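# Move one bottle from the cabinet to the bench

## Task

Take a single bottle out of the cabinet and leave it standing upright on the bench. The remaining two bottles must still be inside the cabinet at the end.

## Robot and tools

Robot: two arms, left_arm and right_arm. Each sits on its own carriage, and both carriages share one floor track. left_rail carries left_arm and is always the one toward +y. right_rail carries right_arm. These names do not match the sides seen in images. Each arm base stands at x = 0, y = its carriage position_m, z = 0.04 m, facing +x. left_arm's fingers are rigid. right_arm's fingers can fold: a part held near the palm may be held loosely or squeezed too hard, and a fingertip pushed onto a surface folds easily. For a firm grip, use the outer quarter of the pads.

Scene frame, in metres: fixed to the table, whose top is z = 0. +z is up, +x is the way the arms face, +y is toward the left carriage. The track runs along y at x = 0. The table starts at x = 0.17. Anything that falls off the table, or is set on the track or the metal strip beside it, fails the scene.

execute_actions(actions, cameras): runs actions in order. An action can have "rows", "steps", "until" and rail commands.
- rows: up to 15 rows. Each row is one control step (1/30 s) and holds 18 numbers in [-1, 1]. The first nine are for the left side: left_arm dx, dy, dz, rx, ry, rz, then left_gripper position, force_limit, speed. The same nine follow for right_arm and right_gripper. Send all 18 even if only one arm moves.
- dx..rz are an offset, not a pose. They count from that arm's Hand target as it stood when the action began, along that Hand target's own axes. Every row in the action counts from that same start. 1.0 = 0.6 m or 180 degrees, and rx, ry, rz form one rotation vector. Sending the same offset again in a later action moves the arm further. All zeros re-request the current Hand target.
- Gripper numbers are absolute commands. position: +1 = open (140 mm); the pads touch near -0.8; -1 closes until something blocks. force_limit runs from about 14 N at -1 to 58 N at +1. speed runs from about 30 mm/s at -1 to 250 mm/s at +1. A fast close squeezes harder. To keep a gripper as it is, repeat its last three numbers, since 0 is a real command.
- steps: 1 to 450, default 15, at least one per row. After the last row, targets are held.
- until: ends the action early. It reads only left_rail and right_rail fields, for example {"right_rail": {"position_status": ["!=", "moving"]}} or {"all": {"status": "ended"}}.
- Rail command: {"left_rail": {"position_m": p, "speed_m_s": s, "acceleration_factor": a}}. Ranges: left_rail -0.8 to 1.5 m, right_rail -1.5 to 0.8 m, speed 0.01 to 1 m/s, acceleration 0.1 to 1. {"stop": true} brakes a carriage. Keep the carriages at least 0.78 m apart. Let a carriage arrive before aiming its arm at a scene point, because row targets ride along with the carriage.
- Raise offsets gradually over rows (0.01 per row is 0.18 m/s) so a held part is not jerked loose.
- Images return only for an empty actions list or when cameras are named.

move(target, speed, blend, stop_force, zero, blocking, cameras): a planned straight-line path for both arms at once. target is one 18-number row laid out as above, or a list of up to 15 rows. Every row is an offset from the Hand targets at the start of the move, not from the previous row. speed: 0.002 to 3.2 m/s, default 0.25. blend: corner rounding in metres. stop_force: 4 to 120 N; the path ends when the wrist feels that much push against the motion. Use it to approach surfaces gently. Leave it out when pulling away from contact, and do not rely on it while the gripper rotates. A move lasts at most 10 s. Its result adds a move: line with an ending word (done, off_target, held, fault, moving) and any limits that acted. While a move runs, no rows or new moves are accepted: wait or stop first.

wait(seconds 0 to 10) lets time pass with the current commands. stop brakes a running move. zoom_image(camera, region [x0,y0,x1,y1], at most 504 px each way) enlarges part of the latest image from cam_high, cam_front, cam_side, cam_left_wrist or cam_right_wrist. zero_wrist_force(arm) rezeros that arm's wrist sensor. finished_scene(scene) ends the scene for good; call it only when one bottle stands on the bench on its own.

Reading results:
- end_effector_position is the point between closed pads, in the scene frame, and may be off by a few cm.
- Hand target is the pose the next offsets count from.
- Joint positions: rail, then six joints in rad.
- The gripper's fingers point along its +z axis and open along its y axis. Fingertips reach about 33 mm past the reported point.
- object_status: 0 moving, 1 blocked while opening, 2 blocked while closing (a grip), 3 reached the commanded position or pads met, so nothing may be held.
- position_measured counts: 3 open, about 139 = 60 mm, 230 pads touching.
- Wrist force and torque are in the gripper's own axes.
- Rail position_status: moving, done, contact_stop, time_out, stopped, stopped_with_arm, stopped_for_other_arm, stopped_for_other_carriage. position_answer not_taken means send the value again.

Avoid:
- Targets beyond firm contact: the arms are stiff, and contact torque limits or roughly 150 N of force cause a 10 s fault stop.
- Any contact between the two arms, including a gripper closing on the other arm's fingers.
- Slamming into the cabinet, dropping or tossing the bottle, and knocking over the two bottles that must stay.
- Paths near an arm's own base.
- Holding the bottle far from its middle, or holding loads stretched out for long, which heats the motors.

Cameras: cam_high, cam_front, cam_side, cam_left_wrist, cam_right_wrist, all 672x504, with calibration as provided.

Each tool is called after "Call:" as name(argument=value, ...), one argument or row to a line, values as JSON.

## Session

Call:
execute_actions(
  actions=[],
)

Scene clock: 0.00 s.
left_arm: end_effector_position=(+0.3563, +1.0865, +0.5790) position_measured=3 object_status=3 end_effector_quat_wxyz=(+0.000, +0.000, +1.000, +0.000) | right_arm: end_effector_position=(+0.3563, -1.0582, +0.5790) position_measured=3 object_status=3 end_effector_quat_wxyz=(+0.000, +0.000, +1.000, +0.000)
Joint positions: left_arm=[1.008 -0.281 -2.157 1.821 -1.235 -1.571 -0.28] | right_arm=[-1.137 -0.281 -2.157 1.821 -1.235 -1.571 -0.281]
Joint velocities: within noise
Joint torques (N m): no reading
Wrist force (N): no reading
Wrist torque (N m): no reading
Wrist force, peak (N): no reading
Hand target: left_arm +0.3563, +1.0865, +0.5790; +0.000, +0.000, +1.000, +0.000 | right_arm +0.3563, -1.0582, +0.5790; +0.000, +0.000, +1.000, +0.000
Tool commands: left_gripper/position=+1.0 left_gripper/force_limit=+1.0 left_gripper/speed=+1.0 right_gripper/position=+1.0 right_gripper/force_limit=+1.0 right_gripper/speed=+1.0
left_rail: position_m=1.008 position_status=done
right_rail: position_m=-1.137 position_status=done
camera_calibration:
cam_left_wrist: T_world_to_cam=[[0.0217092, 0.999638, -0.015895, -1.07358], [0.951196, -0.0157568, 0.308185, -0.491714], [0.307823, -0.0218097, -0.951194, 0.648236], [0, 0, 0, 1]] pos_world=[0.29148, 1.07958, 0.751072]
cam_right_wrist: T_world_to_cam=[[0.0263307, 0.998802, -0.0412403, 1.08336], [0.925086, -0.00871134, 0.379658, -0.57081], [0.378844, -0.0481475, -0.924207, 0.532106], [0, 0, 0, 1]] pos_world=[0.297938, -1.06142, 0.753167]

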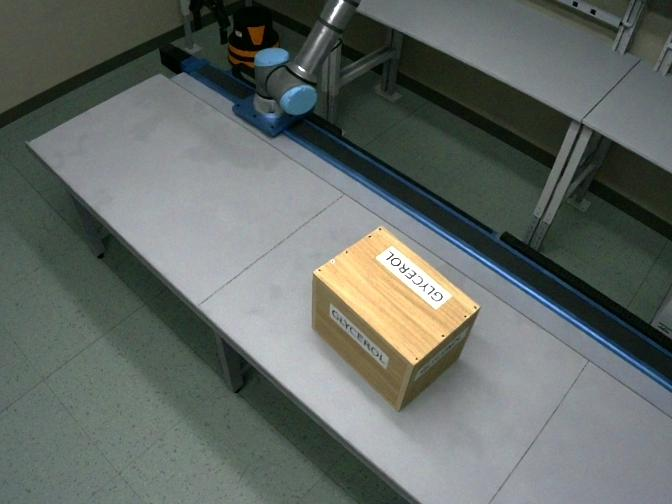

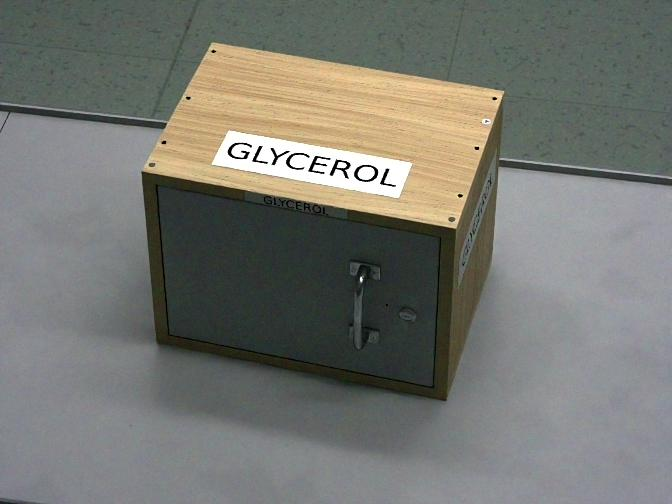

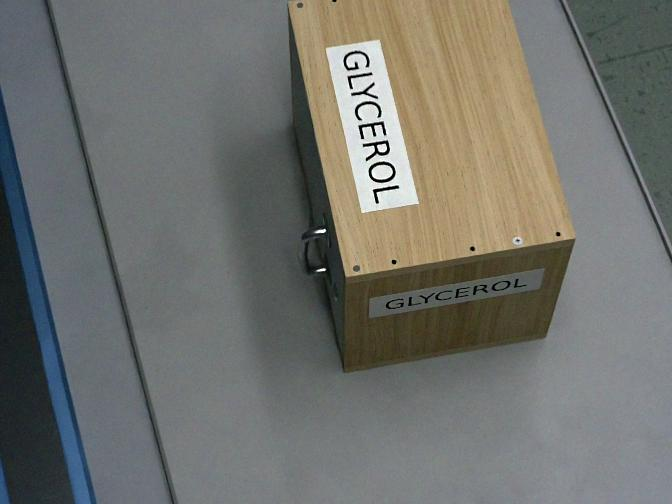

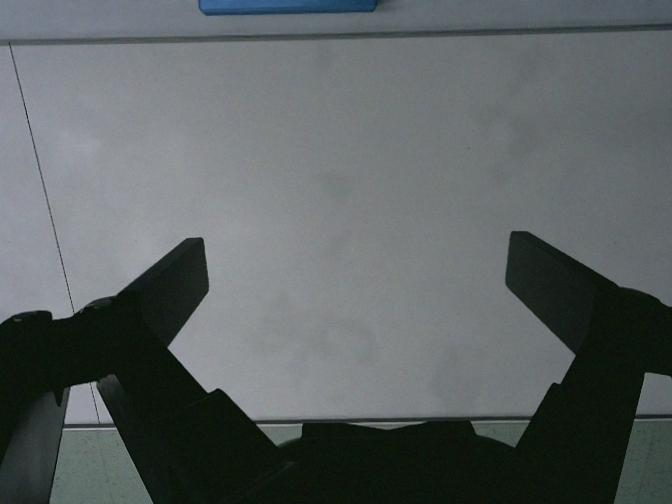

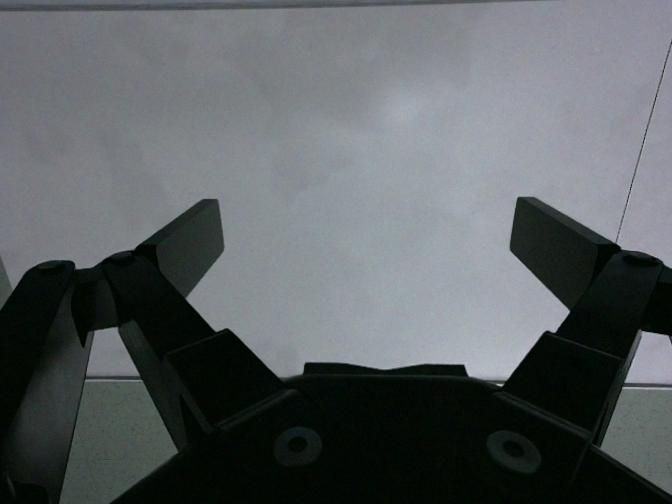

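Call:
zoom_image(
  camera="cam_front",
  region=[130, 30, 520, 410],
)

Call:
zoom_image(
  camera="cam_front",
  region=[320, 240, 460, 400],
)

Call:
zoom_image(
  camera="cam_side",
  region=[260, 180, 420, 390],
)

Scaled by 1.292 from the camera's 672x504 image, which has a finer 960x720 frame.

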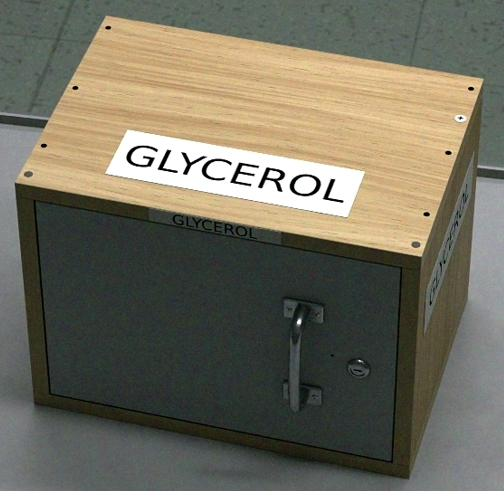

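Scaled by 3.150 from the camera's 672x504 image, which has a finer 960x720 frame.

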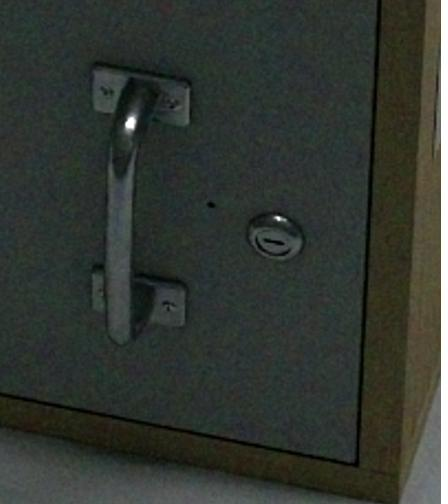

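Scaled by 2.400 from the camera's 672x504 image, which has a finer 960x720 frame.

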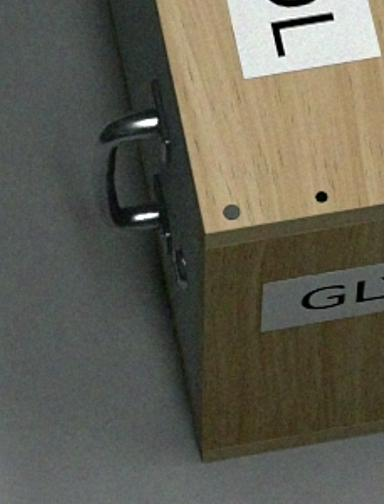

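Call:
execute_actions(
  actions=[
    {"right_rail":{"position_m":-1.5,"speed_m_s":0.4,"acceleration_factor":0.4},"steps":240,"until":{"right_rail":{"position_status":["!=","moving"]}}},
    {"left_rail":{"position_m":-0.7,"speed_m_s":0.5,"acceleration_factor":0.4},"steps":300,"until":{"left_rail":{"position_status":["!=","moving"]}}},
  ],
  cameras=["cam_high"],
)

Scene clock: 72.20 s.
left_arm: end_effector_position=(+0.3563, -0.6214, +0.5790) position_measured=3 object_status=3 end_effector_quat_wxyz=(+0.000, +0.000, +1.000, +0.000) | right_arm: end_effector_position=(+0.3563, -1.4214, +0.5790) position_measured=3 object_status=3 end_effector_quat_wxyz=(+0.000, +0.000, +1.000, +0.000)
Joint positions: left_arm=[-0.7 -0.28 -2.157 1.821 -1.235 -1.571 -0.281] | right_arm=[-1.5 -0.281 -2.157 1.821 -1.235 -1.571 -0.28]
Joint torques (N m): left_arm=[2.67 -1.21 -47.15 -4.75 0.42 0] | right_arm=[0.75 -0.8 -46.12 -5.57 0.28 -0.33]
Wrist force (N): left_arm=[0.2 -0.1 0.3] | right_arm=[-0.2 -0.2 -0.5]
Wrist torque (N m): left_arm=[-0.01 -0.05 0.00] | right_arm=[-0.03 0.05 -0.01]
Wrist force, peak (N): left_arm=[0.2 1.3 0.4] | right_arm=[-0.1 -1.1 -0.6]
Hand target: left_arm +0.3563, -0.6214, +0.5790; +0.000, +0.000, +1.000, +0.000 | right_arm +0.3563, -1.4214, +0.5790; +0.000, +0.000, +1.000, +0.000
Tool commands: left_gripper/position=+1.0 left_gripper/force_limit=+1.0 left_gripper/speed=+1.0 right_gripper/position=+1.0 right_gripper/force_limit=+1.0 right_gripper/speed=+1.0
left_rail: position_m=-0.700 speed_m_s=0.50 position_status=done
right_rail: position_m=-1.500 speed_m_s=0.40 position_status=done
Images, in order (width x height): cam_high 672x504.

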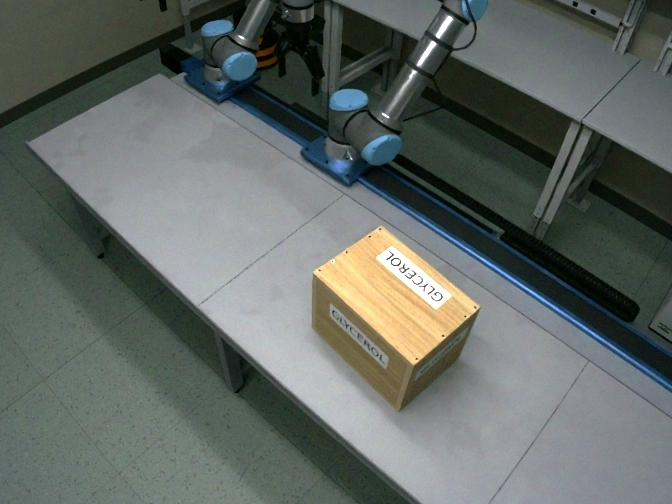

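Call:
move(
  target=[
    [0.14383,0.619,0.215,0,0,0,0.1,-1,-0.5,0,0,0,0,0,0,1,1,1],
    [0.1605,0.869,0.33167,0,-0.33333,0,0.1,-1,-0.5,0,0,0,0,0,0,1,1,1],
  ],
  speed=[0.2,0.12],
  blend=[0.05,0],
  cameras=["cam_high","cam_front","cam_side","cam_left_wrist"],
)

Scene clock: 88.97 s.
left_arm: end_effector_position=(+0.2600, -0.1001, +0.3800) position_measured=117 object_status=3 end_effector_quat_wxyz=(+0.500, +0.000, +0.866, +0.000) end_effector_velocity=(+0.000, +0.001, +0.001) end_effector_angular_velocity=(+0.003, -0.002, +0.000) | right_arm: end_effector_position=(+0.3563, -1.4214, +0.5790) position_measured=3 object_status=3 end_effector_quat_wxyz=(+0.000, +0.000, +1.000, +0.000)
Joint positions: left_arm=[-0.7 1.335 -1.577 2.189 -2.567 -2.572 1.123] | right_arm=[-1.5 -0.281 -2.157 1.821 -1.235 -1.571 -0.28]
Joint velocities: left_arm=[0 0 0.001 -0.001 -0.005 -0.002 -0.002] | right_arm=[within noise]
Joint torques (N m): left_arm=[14.69 -28.5 -31.11 -6.98 -5.28 -1.41] | right_arm=[1.27 -1.97 -46.65 -5.88 -0.11 -0.67]
Wrist force (N): left_arm=[-3.2 0.9 2.4] | right_arm=[-0.2 -0.1 -0.4]
Wrist torque (N m): left_arm=[0.43 0.94 0.17] | right_arm=[-0.02 0.05 0.00]
Wrist force, peak (N): left_arm=[-3.2 0.9 2.4] | right_arm=[-0.5 0.1 -0.8]
Hand target: left_arm +0.2601, -0.1000, +0.3800; +0.500, +0.000, +0.866, +0.000 | right_arm +0.3563, -1.4214, +0.5790; +0.000, +0.000, +1.000, +0.000
Off the commanded pose: left_arm 0.000 m, 0 deg | right_arm 0.000 m, 0 deg.
left_rail: position_m=-0.700 speed_m_s=0.50 position_status=done
right_rail: position_m=-1.500 speed_m_s=0.40 position_status=done
move: done
camera_calibration:
cam_left_wrist: T_world_to_cam=[[0.024622, 0.999638, 0.0108491, 0.100499], [0.208864, -0.0157568, 0.977818, -0.419012], [0.977635, -0.0218098, -0.209177, 0.00664082], [0, 0, 0, 1]] pos_world=[0.0785499, -0.10692, 0.410016]
Images, in order (width x height): cam_high 672x504, cam_front 672x504, cam_side 672x504, cam_left_wrist 672x504.

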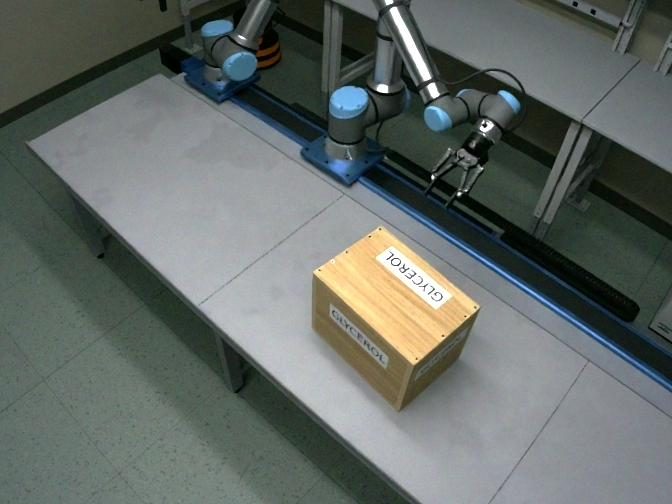

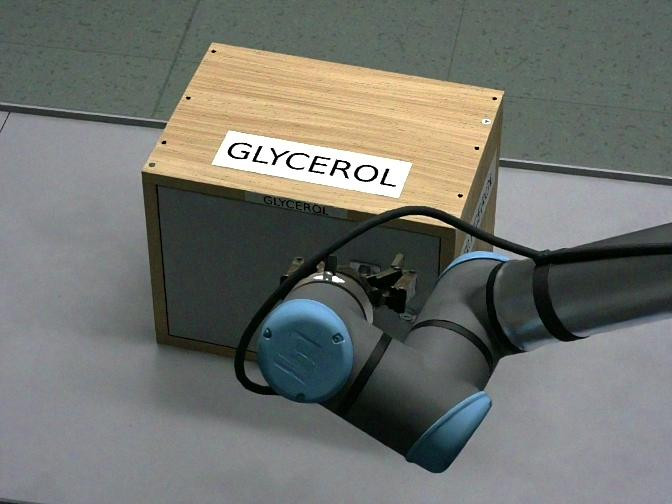

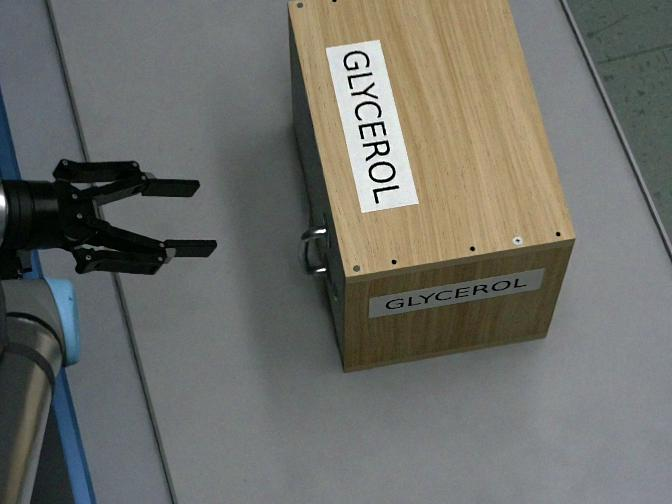

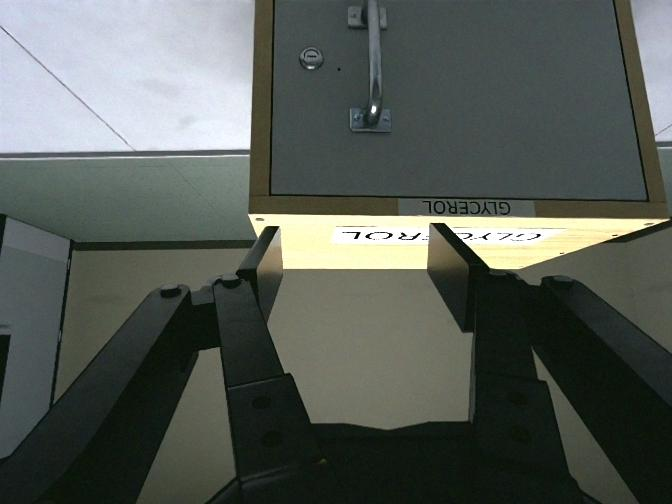

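Call:
move(
  target=[0.29503,0.05133,0.2223,0.02309,0,0.01333,0.1,-1,-0.5,0,0,0,0,0,0,1,1,1],
  speed=0.1,
  cameras=["cam_front","cam_side","cam_left_wrist"],
)

Scene clock: 104.17 s.
left_arm: end_effector_position=(+0.2871, -0.0693, +0.1601) position_measured=117 object_status=3 end_effector_quat_wxyz=(+0.500, +0.036, +0.865, -0.021) | right_arm: end_effector_position=(+0.3563, -1.4214, +0.5790) position_measured=3 object_status=3 end_effector_quat_wxyz=(+0.000, +0.000, +1.000, +0.000)
Joint positions: left_arm=[-0.7 1.312 -1.189 2.23 -2.905 -2.592 1.231] | right_arm=[-1.5 -0.281 -2.157 1.821 -1.235 -1.571 -0.28]
Joint torques (N m): left_arm=[-10.73 -51.08 -39.02 -7.25 -5.8 2.02] | right_arm=[0.7 -3.22 -45.88 -6.03 -0.56 -0.65]
Wrist force (N): left_arm=[-2.7 1.2 2.5] | right_arm=[0.0 0.0 0.0]
Wrist torque (N m): left_arm=[0.47 0.80 -0.06] | right_arm=[0.00 0.00 0.00]
Wrist force, peak (N): left_arm=[-4.0 0.5 1.8] | right_arm=[-0.3 -0.6 -0.6]
Hand target: left_arm +0.2871, -0.0692, +0.1600; +0.500, +0.036, +0.865, -0.021 | right_arm +0.3563, -1.4214, +0.5790; +0.000, +0.000, +1.000, +0.000
Off the commanded pose: left_arm 0.000 m, 0 deg | right_arm 0.000 m, 0 deg.
left_rail: position_m=-0.700 speed_m_s=0.50 position_status=done
right_rail: position_m=-1.500 speed_m_s=0.40 position_status=done
move: done
camera_calibration:
cam_left_wrist: T_world_to_cam=[[0.10818, 0.994072, 0.0108723, 0.0470392], [0.206618, -0.0331801, 0.977859, -0.20966], [0.972423, -0.103538, -0.208983, -0.0693356], [0, 0, 0, 1]] pos_world=[0.105654, -0.0608958, 0.190017]
Images, in order (width x height): cam_front 672x504, cam_side 672x504, cam_left_wrist 672x504.

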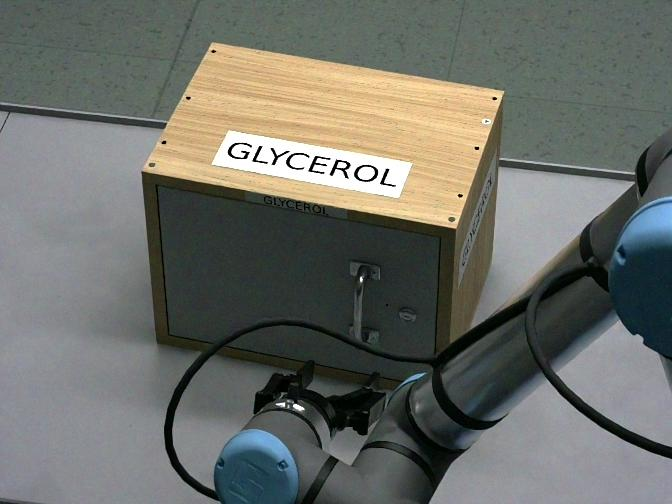

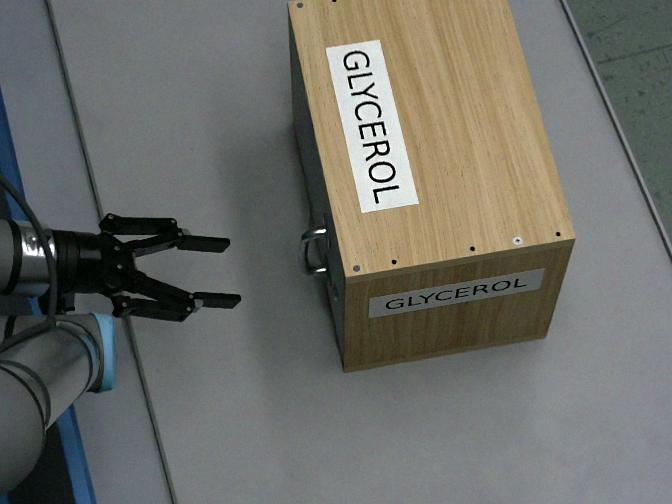

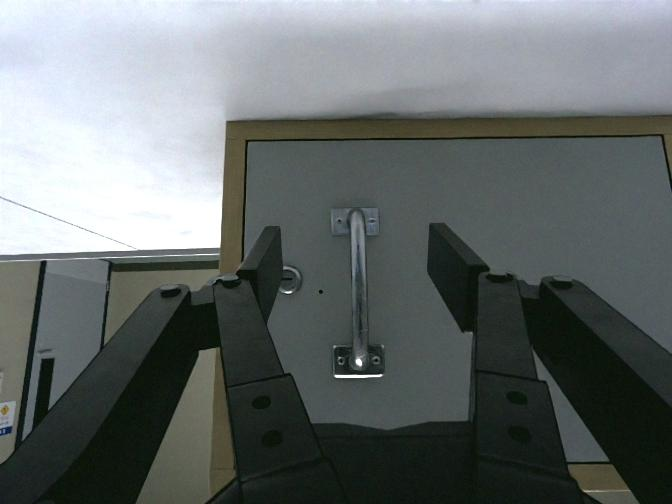

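Call:
move(
  target=[
    [0,0.0095,0,0,0,0,0.1,-1,-0.5,0,0,0,0,0,0,1,1,1],
    [-0.08333,0.0095,0.14434,0,0,0,0.1,-1,-0.5,0,0,0,0,0,0,1,1,1],
  ],
  speed=0.04,
  blend=[0.003,0],
  stop_force=8,
  cameras=["cam_front","cam_side","cam_left_wrist"],
)

Scene clock: 137.67 s.
left_arm: end_effector_position=(+0.3872, -0.0719, +0.1600) position_measured=117 object_status=3 end_effector_quat_wxyz=(+0.500, +0.036, +0.865, -0.021) | right_arm: end_effector_position=(+0.3563, -1.4214, +0.5790) position_measured=3 object_status=3 end_effector_quat_wxyz=(+0.000, +0.000, +1.000, +0.000)
Joint positions: left_arm=[-0.7 1.162 -1.132 2.209 -3.154 -2.533 0.977] | right_arm=[-1.5 -0.281 -2.157 1.821 -1.235 -1.571 -0.28]
Joint torques (N m): left_arm=[-10.69 -53.23 -37.39 -7.03 1.8 -1.81] | right_arm=[0.42 -4.11 -45.34 -6.24 -0.79 -0.79]
Wrist force (N): left_arm=[-2.2 0.4 2.4] | right_arm=[-0.1 -0.3 -0.6]
Wrist torque (N m): left_arm=[0.32 0.76 0.21] | right_arm=[-0.06 0.03 0.00]
Wrist force, peak (N): left_arm=[-3.3 1.3 2.8] | right_arm=[0.0 -0.2 -0.9]
Hand target: left_arm +0.3872, -0.0719, +0.1600; +0.500, +0.036, +0.865, -0.021 | right_arm +0.3563, -1.4214, +0.5790; +0.000, +0.000, +1.000, +0.000
Off the commanded pose: left_arm 0.000 m, 0 deg | right_arm 0.000 m, 0 deg.
left_rail: position_m=-0.700 speed_m_s=0.50 position_status=done
right_rail: position_m=-1.500 speed_m_s=0.40 position_status=done
move: done; blend cut to 0.0029 m at target 1
camera_calibration:
cam_left_wrist: T_world_to_cam=[[0.10818, 0.994072, 0.0108723, 0.0388955], [0.206618, -0.0331801, 0.977859, -0.230334], [0.972423, -0.103538, -0.208983, -0.166976], [0, 0, 0, 1]] pos_world=[0.205754, -0.0635958, 0.189917]
Images, in order (width x height): cam_front 672x504, cam_side 672x504, cam_left_wrist 672x504.

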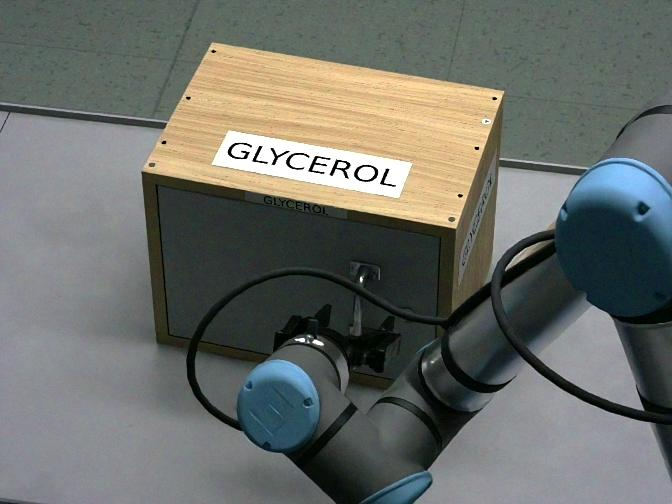

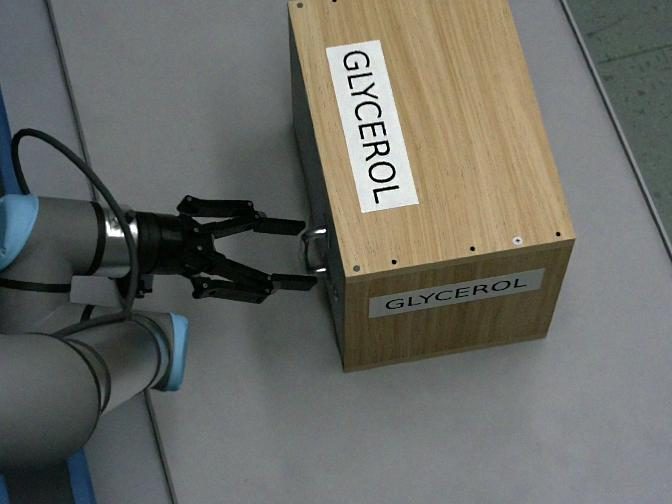

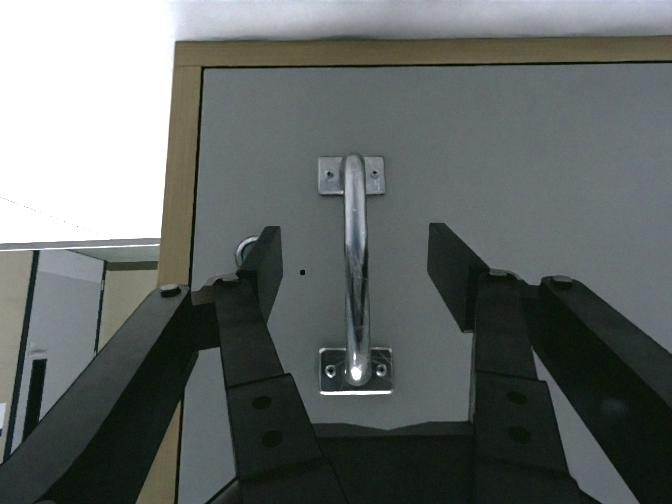

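Call:
zoom_image(
  camera="cam_side",
  region=[230, 180, 380, 330],
)

Call:
zoom_image(
  camera="cam_left_wrist",
  region=[220, 140, 480, 400],
)

Scaled by 3.360 from the camera's 672x504 image, which has a finer 960x720 frame.

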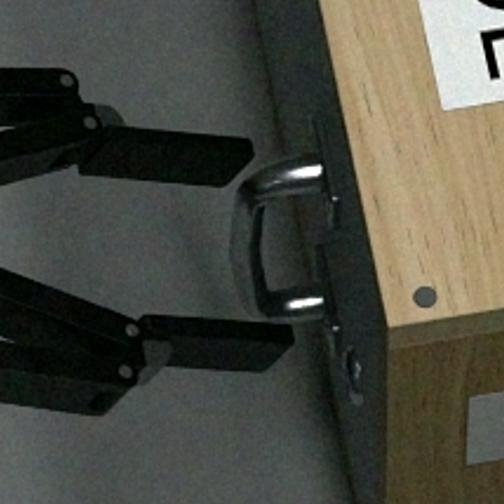

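Scaled by 1.938 from the camera's 672x504 image, which has a finer 960x720 frame.

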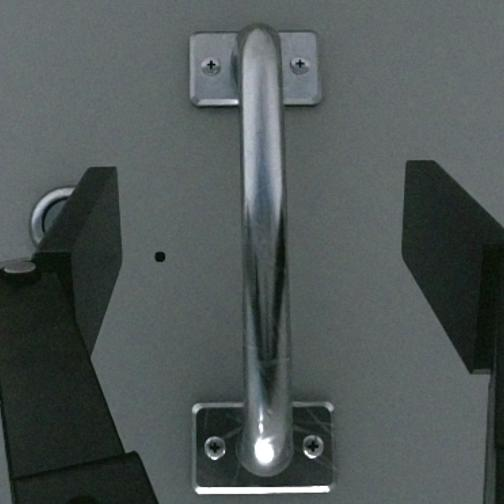

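Call:
execute_actions(
  actions=[
    {"rows":[[0,0,0,0,0,0,-1,-1,-1,0,0,0,0,0,0,1,1,1]],"steps":120},
  ],
  cameras=["cam_front","cam_side","cam_left_wrist"],
)

Scene clock: 150.57 s.
left_arm: end_effector_position=(+0.3872, -0.0719, +0.1600) position_measured=213 object_status=2 end_effector_quat_wxyz=(+0.500, +0.036, +0.865, -0.021) | right_arm: end_effector_position=(+0.3563, -1.4214, +0.5790) position_measured=3 object_status=3 end_effector_quat_wxyz=(+0.000, +0.000, +1.000, +0.000)
Joint positions: left_arm=[-0.7 1.162 -1.132 2.209 -3.154 -2.533 0.977] | right_arm=[-1.5 -0.281 -2.157 1.821 -1.235 -1.571 -0.28]
Joint torques (N m): left_arm=[-10.07 -59.42 -7.17 -1.86 -8.6 -1.66] | right_arm=[0.64 -4.48 -45.78 -6.21 -1.04 -0.79]
Wrist force (N): left_arm=[-1.8 15.5 3.5] | right_arm=[0.2 0.0 -0.3]
Wrist torque (N m): left_arm=[-0.01 0.88 0.32] | right_arm=[0.00 -0.04 0.00]
Wrist force, peak (N): left_arm=[-1.6 16.0 3.4] | right_arm=[-0.3 0.0 -0.9]
Hand target: left_arm +0.3872, -0.0719, +0.1600; +0.500, +0.036, +0.865, -0.021 | right_arm +0.3563, -1.4214, +0.5790; +0.000, +0.000, +1.000, +0.000
Off the commanded pose: left_arm 0.000 m, 0 deg | right_arm 0.000 m, 0 deg.
left_rail: position_m=-0.700 speed_m_s=0.50 position_status=done
right_rail: position_m=-1.500 speed_m_s=0.40 position_status=done
camera_calibration:
cam_left_wrist: T_world_to_cam=[[0.10818, 0.994072, 0.0108723, 0.0388955], [0.206618, -0.0331801, 0.977859, -0.230334], [0.972423, -0.103538, -0.208983, -0.166976], [0, 0, 0, 1]] pos_world=[0.205754, -0.0635958, 0.189917]
Images, in order (width x height): cam_front 672x504, cam_side 672x504, cam_left_wrist 672x504.

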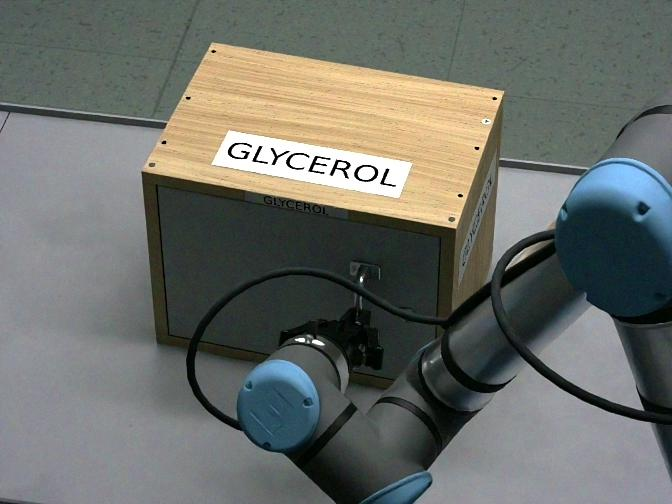

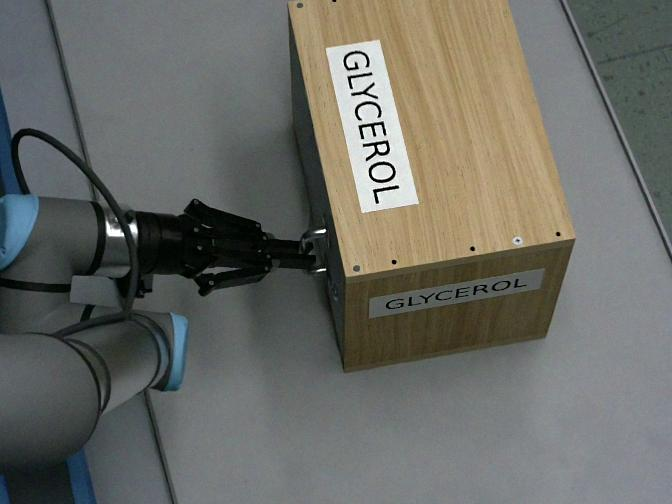

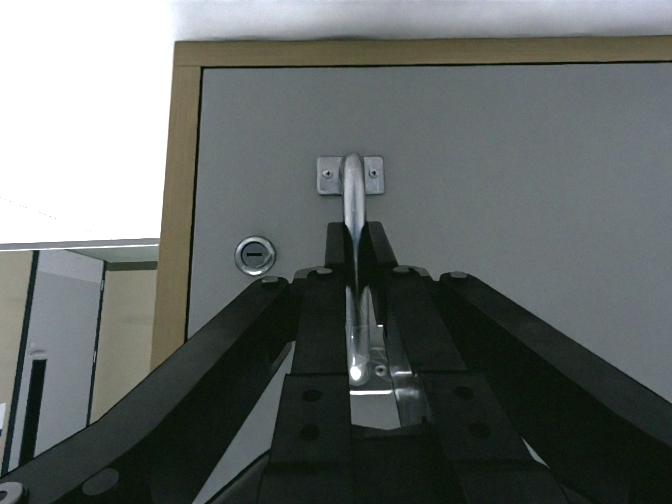

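Call:
move(
  target=[0,0.00117,0,0,0,0,-1,-1,-1,0,0,0,0,0,0,1,1,1],
  speed=0.02,
)

Scene clock: 156.07 s.
left_arm: end_effector_position=(+0.3873, -0.0714, +0.1600) position_measured=213 object_status=2 end_effector_quat_wxyz=(+0.500, +0.036, +0.865, -0.021) | right_arm: end_effector_position=(+0.3563, -1.4214, +0.5790) position_measured=3 object_status=3 end_effector_quat_wxyz=(+0.000, +0.000, +1.000, +0.000)
Joint positions: left_arm=[-0.7 1.162 -1.132 2.208 -3.152 -2.534 0.978] | right_arm=[-1.5 -0.281 -2.157 1.821 -1.235 -1.571 -0.28]
Joint torques (N m): left_arm=[15.63 -52.07 -45.89 -4.18 -1.62 1.63] | right_arm=[-0.42 -6.26 -45.67 -6.39 -1.37 -0.76]
Wrist force (N): left_arm=[-2.3 -13.8 -6.0] | right_arm=[0.0 0.1 -0.4]
Wrist torque (N m): left_arm=[0.64 0.84 0.29] | right_arm=[0.03 0.01 0.00]
Wrist force, peak (N): left_arm=[-2.4 16.3 3.3] | right_arm=[-0.2 0.7 -0.6]
Hand target: left_arm +0.3873, -0.0712, +0.1600; +0.500, +0.036, +0.865, -0.021 | right_arm +0.3563, -1.4214, +0.5790; +0.000, +0.000, +1.000, +0.000
Off the commanded pose: left_arm 0.000 m, 0 deg | right_arm 0.000 m, 0 deg.
left_rail: position_m=-0.700 speed_m_s=0.50 position_status=done
right_rail: position_m=-1.500 speed_m_s=0.40 position_status=done
move: done

Call:
move(
  target=[0,-0.00055,0,0,0,0,-1,-1,-1,0,0,0,0,0,0,1,1,1],
  speed=0.02,
)

Scene clock: 179.27 s.
left_arm: end_effector_position=(+0.3872, -0.0715, +0.1600) position_measured=213 object_status=2 end_effector_quat_wxyz=(+0.500, +0.036, +0.865, -0.021) | right_arm: end_effector_position=(+0.3563, -1.4214, +0.5790) position_measured=3 object_status=3 end_effector_quat_wxyz=(+0.000, +0.000, +1.000, +0.000)
Joint positions: left_arm=[-0.7 1.162 -1.132 2.208 -3.153 -2.533 0.977] | right_arm=[-1.5 -0.281 -2.157 1.821 -1.235 -1.571 -0.28]
Joint torques (N m): left_arm=[-7.71 -90.8 -16.16 -6.73 3.12 -1.95] | right_arm=[-0.02 -4.56 -45.84 -6.4 -1.26 -0.94]
Wrist force (N): left_arm=[-5.4 -3.1 2.4] | right_arm=[0.2 0.0 -0.5]
Wrist torque (N m): left_arm=[0.42 0.80 0.28] | right_arm=[-0.01 -0.03 0.00]
Wrist force, peak (N): left_arm=[-1.9 -18.5 -5.7] | right_arm=[-0.6 0.0 -0.8]
Hand target: left_arm +0.3872, -0.0715, +0.1600; +0.500, +0.036, +0.865, -0.021 | right_arm +0.3563, -1.4214, +0.5790; +0.000, +0.000, +1.000, +0.000
Off the commanded pose: left_arm 0.000 m, 0 deg | right_arm 0.000 m, 0 deg.
left_rail: position_m=-0.700 speed_m_s=0.50 position_status=done
right_rail: position_m=-1.500 speed_m_s=0.40 position_status=done
move: done

Call:
move(
  target=[
    [0.00978,0.00468,-0.01694,0.01203,0,0.00694,-1,-1,-1,0,0,0,0,0,0,1,1,1],
    [0.01945,0.01021,-0.03368,0.02406,0,0.01389,-1,-1,-1,0,0,0,0,0,0,1,1,1],
  ],
  speed=0.025,
  blend=0.004,
  stop_force=25,
  cameras=["cam_front","cam_side","cam_left_wrist"],
)

Scene clock: 191.80 s.
left_arm: end_effector_position=(+0.3645, -0.0635, +0.1600) position_measured=213 object_status=2 end_effector_quat_wxyz=(+0.498, +0.074, +0.863, -0.043) | right_arm: end_effector_position=(+0.3563, -1.4214, +0.5790) position_measured=3 object_status=3 end_effector_quat_wxyz=(+0.000, +0.000, +1.000, +0.000)
Joint positions: left_arm=[-0.7 1.209 -1.145 2.16 -2.904 -2.587 1.202] | right_arm=[-1.5 -0.281 -2.157 1.821 -1.235 -1.571 -0.28]
Joint torques (N m): left_arm=[18.32 -92.91 -43.89 -3.99 -3.44 1.56] | right_arm=[0.27 -4.92 -45.12 -6.44 -1.39 -0.92]
Wrist force (N): left_arm=[-5.8 -9.4 2.2] | right_arm=[-0.2 -0.3 -0.5]
Wrist torque (N m): left_arm=[0.53 0.83 0.12] | right_arm=[-0.08 0.04 -0.01]
Wrist force, peak (N): left_arm=[-6.1 -15.5 1.2] | right_arm=[-0.5 -0.2 -0.8]
Hand target: left_arm +0.3645, -0.0635, +0.1600; +0.498, +0.074, +0.863, -0.043 | right_arm +0.3563, -1.4214, +0.5790; +0.000, +0.000, +1.000, +0.000
Off the commanded pose: left_arm 0.000 m, 0 deg | right_arm 0.000 m, 0 deg.
left_rail: position_m=-0.700 speed_m_s=0.50 position_status=done
right_rail: position_m=-1.500 speed_m_s=0.40 position_status=done
move: done
camera_calibration:
cam_left_wrist: T_world_to_cam=[[0.194353, 0.980872, 0.0108565, 0.000699376], [0.202938, -0.051034, 0.977861, -0.225175], [0.95971, -0.187847, -0.208975, -0.14483], [0, 0, 0, 1]] pos_world=[0.184556, -0.0393835, 0.189917]
Images, in order (width x height): cam_front 672x504, cam_side 672x504, cam_left_wrist 672x504.

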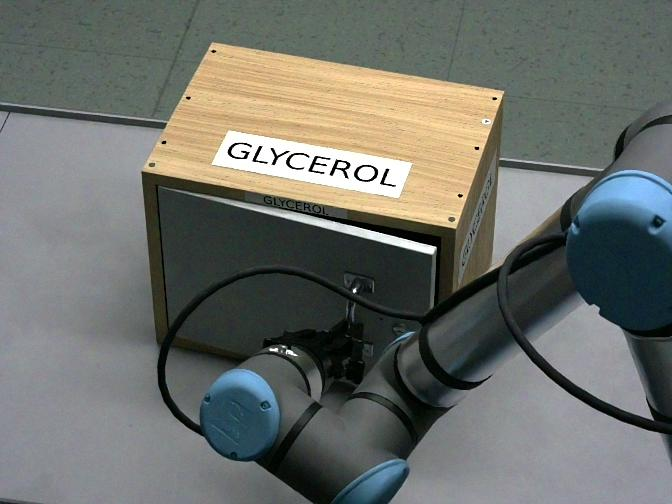

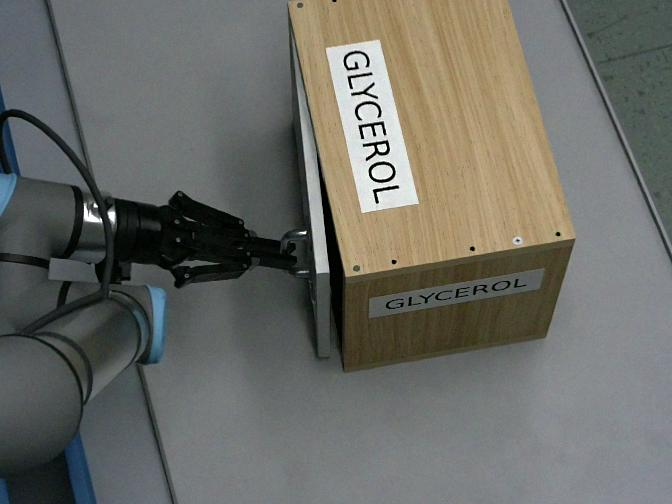

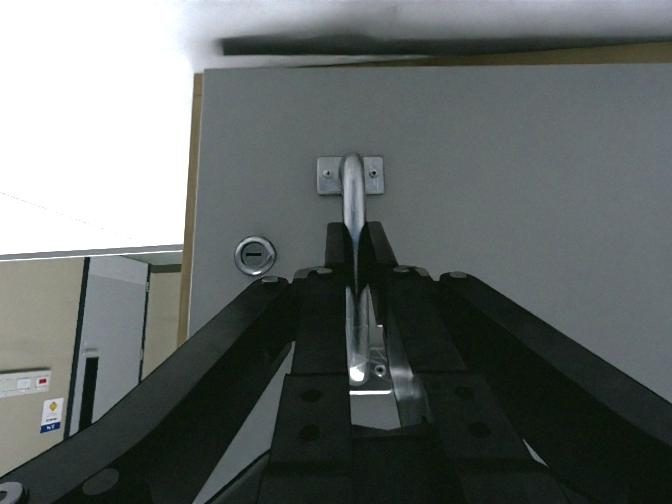

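Call:
move(
  target=[
    [0.0156,0.00758,-0.02702,0.01925,0,0.01111,-1,-1,-1,0,0,0,0,0,0,1,1,1],
    [0.03088,0.01762,-0.05349,0.03849,0,0.02222,-1,-1,-1,0,0,0,0,0,0,1,1,1],
    [0.04578,0.02976,-0.0793,0.05774,0,0.03333,-1,-1,-1,0,0,0,0,0,0,1,1,1],
    [0.06022,0.04395,-0.1043,0.07698,0,0.04444,-1,-1,-1,0,0,0,0,0,0,1,1,1],
  ],
  speed=0.03,
  blend=[0.004,0.004,0.004,0],
  stop_force=30,
  cameras=["cam_front","cam_left_wrist"],
)

Scene clock: 220.70 s.
left_arm: end_effector_position=(+0.2978, -0.0252, +0.1600) position_measured=213 object_status=2 end_effector_quat_wxyz=(+0.487, +0.193, +0.844, -0.112) | right_arm: end_effector_position=(+0.3563, -1.4214, +0.5790) position_measured=3 object_status=3 end_effector_quat_wxyz=(+0.000, +0.000, +1.000, +0.000)
Joint positions: left_arm=[-0.7 1.312 -1.12 1.906 -2.038 -2.587 1.941] | right_arm=[-1.5 -0.281 -2.157 1.821 -1.235 -1.571 -0.28]
Joint torques (N m): left_arm=[15.88 -63.18 -51.56 -4.05 1.1 1.77] | right_arm=[0.85 -5.74 -45.02 -6.9 -1.94 -0.96]
Wrist force (N): left_arm=[-6.1 -9.7 2.2] | right_arm=[-0.2 0.3 -0.5]
Wrist torque (N m): left_arm=[0.50 0.89 0.09] | right_arm=[0.05 0.04 0.00]
Wrist force, peak (N): left_arm=[-6.4 -14.8 1.5] | right_arm=[-0.2 0.2 -1.0]
Hand target: left_arm +0.2978, -0.0252, +0.1600; +0.487, +0.193, +0.844, -0.112 | right_arm +0.3563, -1.4214, +0.5790; +0.000, +0.000, +1.000, +0.000
Off the commanded pose: left_arm 0.000 m, 0 deg | right_arm 0.000 m, 0 deg.
left_rail: position_m=-0.700 speed_m_s=0.50 position_status=done
right_rail: position_m=-1.500 speed_m_s=0.40 position_status=done
move: done
camera_calibration:
cam_left_wrist: T_world_to_cam=[[0.457226, 0.889284, 0.0109021, -0.104474], [0.180992, -0.105045, 0.977859, -0.2045], [0.870739, -0.44513, -0.208983, -0.0535651], [0, 0, 0, 1]] pos_world=[0.131423, 0.0475823, 0.189917]
Images, in order (width x height): cam_front 672x504, cam_left_wrist 672x504.

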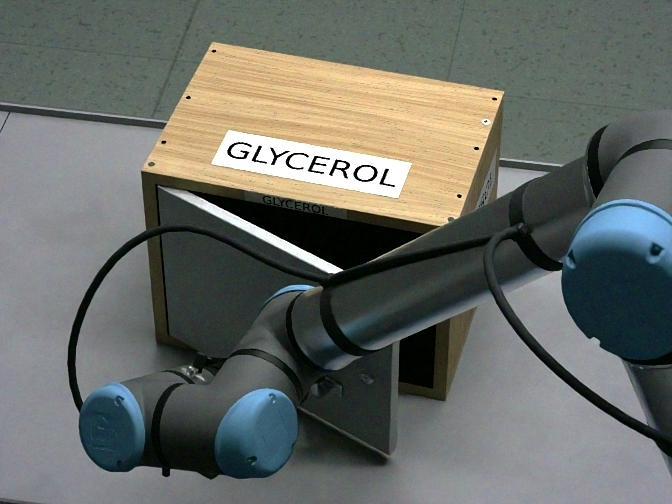

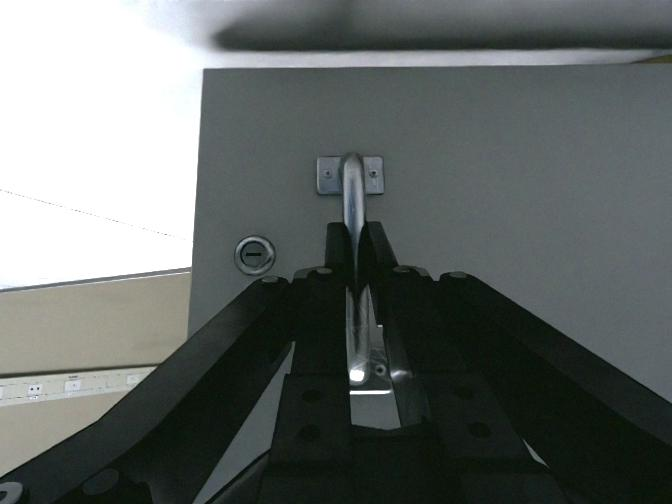

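Call:
move(
  target=[
    [0.0156,0.00748,-0.02702,0.01925,0,0.01111,-1,-1,-1,0,0,0,0,0,0,1,1,1],
    [0.03088,0.01752,-0.05349,0.03849,0,0.02222,-1,-1,-1,0,0,0,0,0,0,1,1,1],
    [0.04578,0.02966,-0.0793,0.05774,0,0.03333,-1,-1,-1,0,0,0,0,0,0,1,1,1],
    [0.06022,0.04385,-0.1043,0.07698,0,0.04444,-1,-1,-1,0,0,0,0,0,0,1,1,1],
  ],
  speed=0.03,
  blend=[0.004,0.004,0.004,0],
  stop_force=30,
  cameras=["cam_front","cam_high","cam_left_wrist"],
)

Scene clock: 233.93 s.
left_arm: end_effector_position=(+0.2442, +0.0299, +0.1600) position_measured=213 object_status=2 end_effector_quat_wxyz=(+0.467, +0.309, +0.809, -0.178) | right_arm: end_effector_position=(+0.3563, -1.4214, +0.5790) position_measured=3 object_status=3 end_effector_quat_wxyz=(+0.000, +0.000, +1.000, +0.000)
Joint positions: left_arm=[-0.7 1.356 -0.973 1.565 -1.457 -2.425 2.417] | right_arm=[-1.5 -0.281 -2.157 1.821 -1.235 -1.571 -0.28]
Joint torques (N m): left_arm=[13.27 -78.5 -53.32 -2.85 0.82 1.84] | right_arm=[-0.09 -4.55 -44.88 -6.84 -2.13 -1.04]
Wrist force (N): left_arm=[-8.7 -9.3 1.3] | right_arm=[-0.1 -0.1 -0.5]
Wrist torque (N m): left_arm=[0.42 0.91 0.09] | right_arm=[-0.03 0.04 0.00]
Wrist force, peak (N): left_arm=[-7.8 -12.8 1.2] | right_arm=[-0.7 0.0 -0.8]
Hand target: left_arm +0.2442, +0.0299, +0.1600; +0.467, +0.309, +0.809, -0.178 | right_arm +0.3563, -1.4214, +0.5790; +0.000, +0.000, +1.000, +0.000
Off the commanded pose: left_arm 0.000 m, 0 deg | right_arm 0.000 m, 0 deg.
left_rail: position_m=-0.700 speed_m_s=0.50 position_status=done
right_rail: position_m=-1.500 speed_m_s=0.40 position_status=done
move: done
camera_calibration:
cam_left_wrist: T_world_to_cam=[[0.684619, 0.728819, 0.0109725, -0.179733], [0.14498, -0.15091, 0.977858, -0.17883], [0.714337, -0.667869, -0.20898, 0.0625598], [0, 0, 0, 1]] pos_world=[0.104287, 0.145788, 0.189917]
Images, in order (width x height): cam_high 672x504, cam_front 672x504, cam_left_wrist 672x504.

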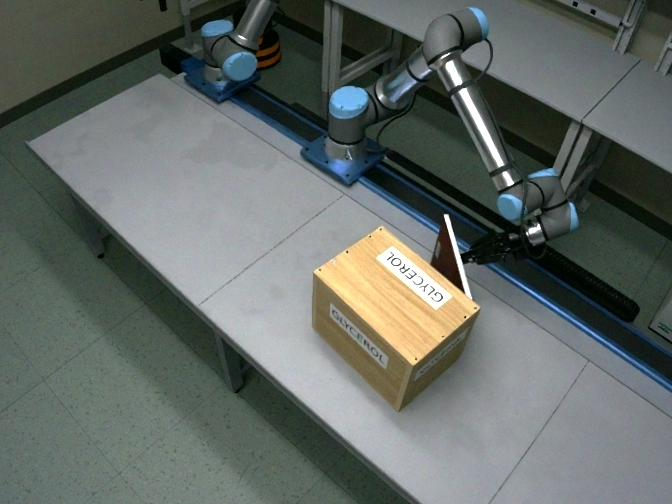

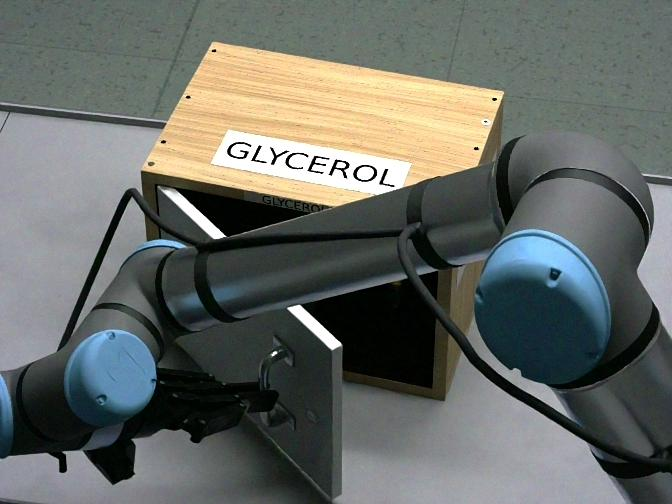

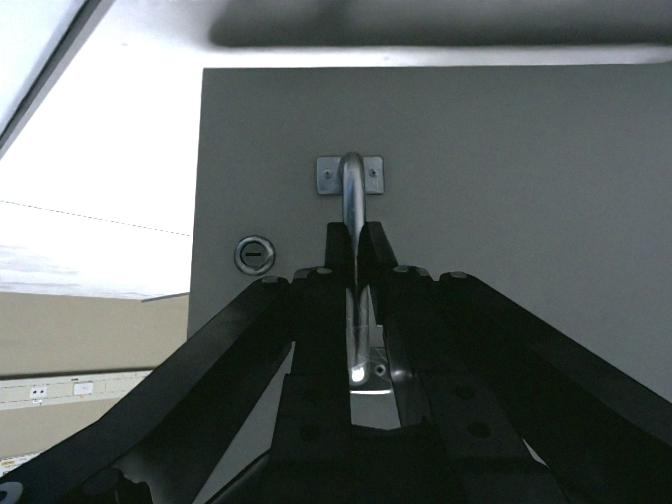

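Call:
move(
  target=[
    [0.0156,0.00748,-0.02702,0.01925,0,0.01111,-1,-1,-1,0,0,0,0,0,0,1,1,1],
    [0.03088,0.01752,-0.05349,0.03849,0,0.02222,-1,-1,-1,0,0,0,0,0,0,1,1,1],
    [0.04578,0.02966,-0.0793,0.05774,0,0.03333,-1,-1,-1,0,0,0,0,0,0,1,1,1],
    [0.06022,0.04385,-0.1043,0.07698,0,0.04444,-1,-1,-1,0,0,0,0,0,0,1,1,1],
  ],
  speed=0.03,
  blend=[0.004,0.004,0.004,0],
  stop_force=30,
  cameras=["cam_front","cam_high","cam_left_wrist"],
)

Scene clock: 243.83 s.
left_arm: end_effector_position=(+0.2078, +0.0977, +0.1600) position_measured=213 object_status=2 end_effector_quat_wxyz=(+0.438, +0.419, +0.758, -0.242) | right_arm: end_effector_position=(+0.3563, -1.4214, +0.5790) position_measured=3 object_status=3 end_effector_quat_wxyz=(+0.000, +0.000, +1.000, +0.000)
Joint positions: left_arm=[-0.7 1.356 -0.782 1.194 -1.093 -2.224 2.685] | right_arm=[-1.5 -0.281 -2.157 1.821 -1.235 -1.571 -0.28]
Joint torques (N m): left_arm=[-15.08 -91.88 -53.68 -2.37 1.14 1.79] | right_arm=[0.32 -6 -44.75 -7.15 -2.42 -1.25]
Wrist force (N): left_arm=[-11.9 -8.9 -0.3] | right_arm=[-0.1 -0.1 -0.6]
Wrist torque (N m): left_arm=[0.46 0.78 0.02] | right_arm=[-0.03 0.02 -0.01]
Wrist force, peak (N): left_arm=[-11.5 -11.9 -0.1] | right_arm=[-0.2 0.2 -1.0]
Hand target: left_arm +0.2078, +0.0977, +0.1600; +0.438, +0.419, +0.758, -0.242 | right_arm +0.3563, -1.4214, +0.5790; +0.000, +0.000, +1.000, +0.000
Off the commanded pose: left_arm 0.000 m, 0 deg | right_arm 0.000 m, 0 deg.
left_rail: position_m=-0.700 speed_m_s=0.50 position_status=done
right_rail: position_m=-1.500 speed_m_s=0.40 position_status=done
move: done
camera_calibration:
cam_left_wrist: T_world_to_cam=[[0.858997, 0.511864, 0.0109286, -0.219277], [0.0978052, -0.185012, 0.977857, -0.150212], [0.502552, -0.838908, -0.208988, 0.194436], [0, 0, 0, 1]] pos_world=[0.105336, 0.247563, 0.189917]
Images, in order (width x height): cam_high 672x504, cam_front 672x504, cam_left_wrist 672x504.

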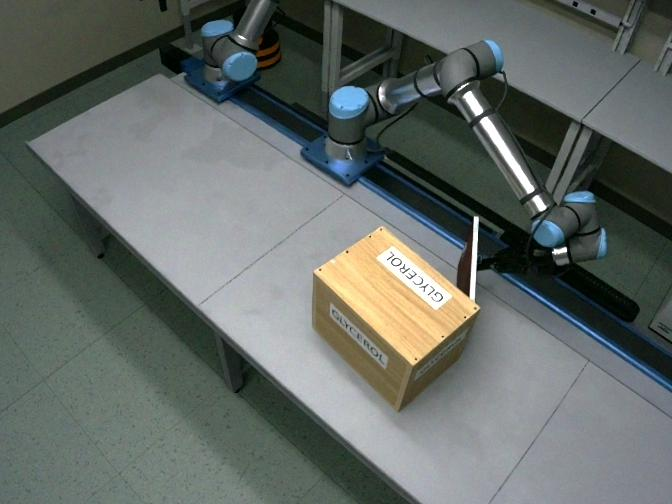

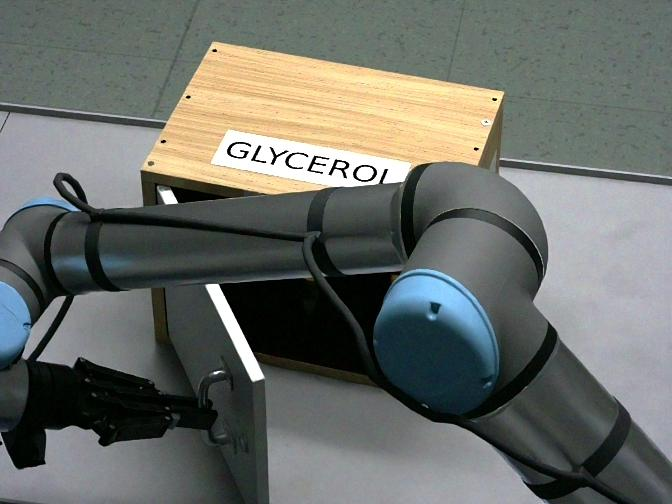

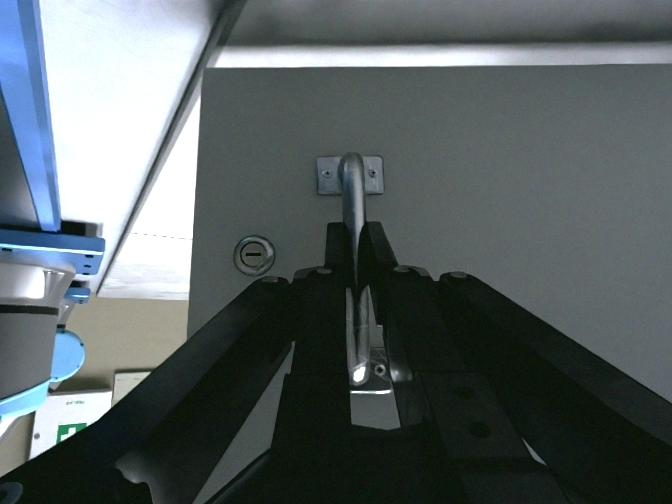

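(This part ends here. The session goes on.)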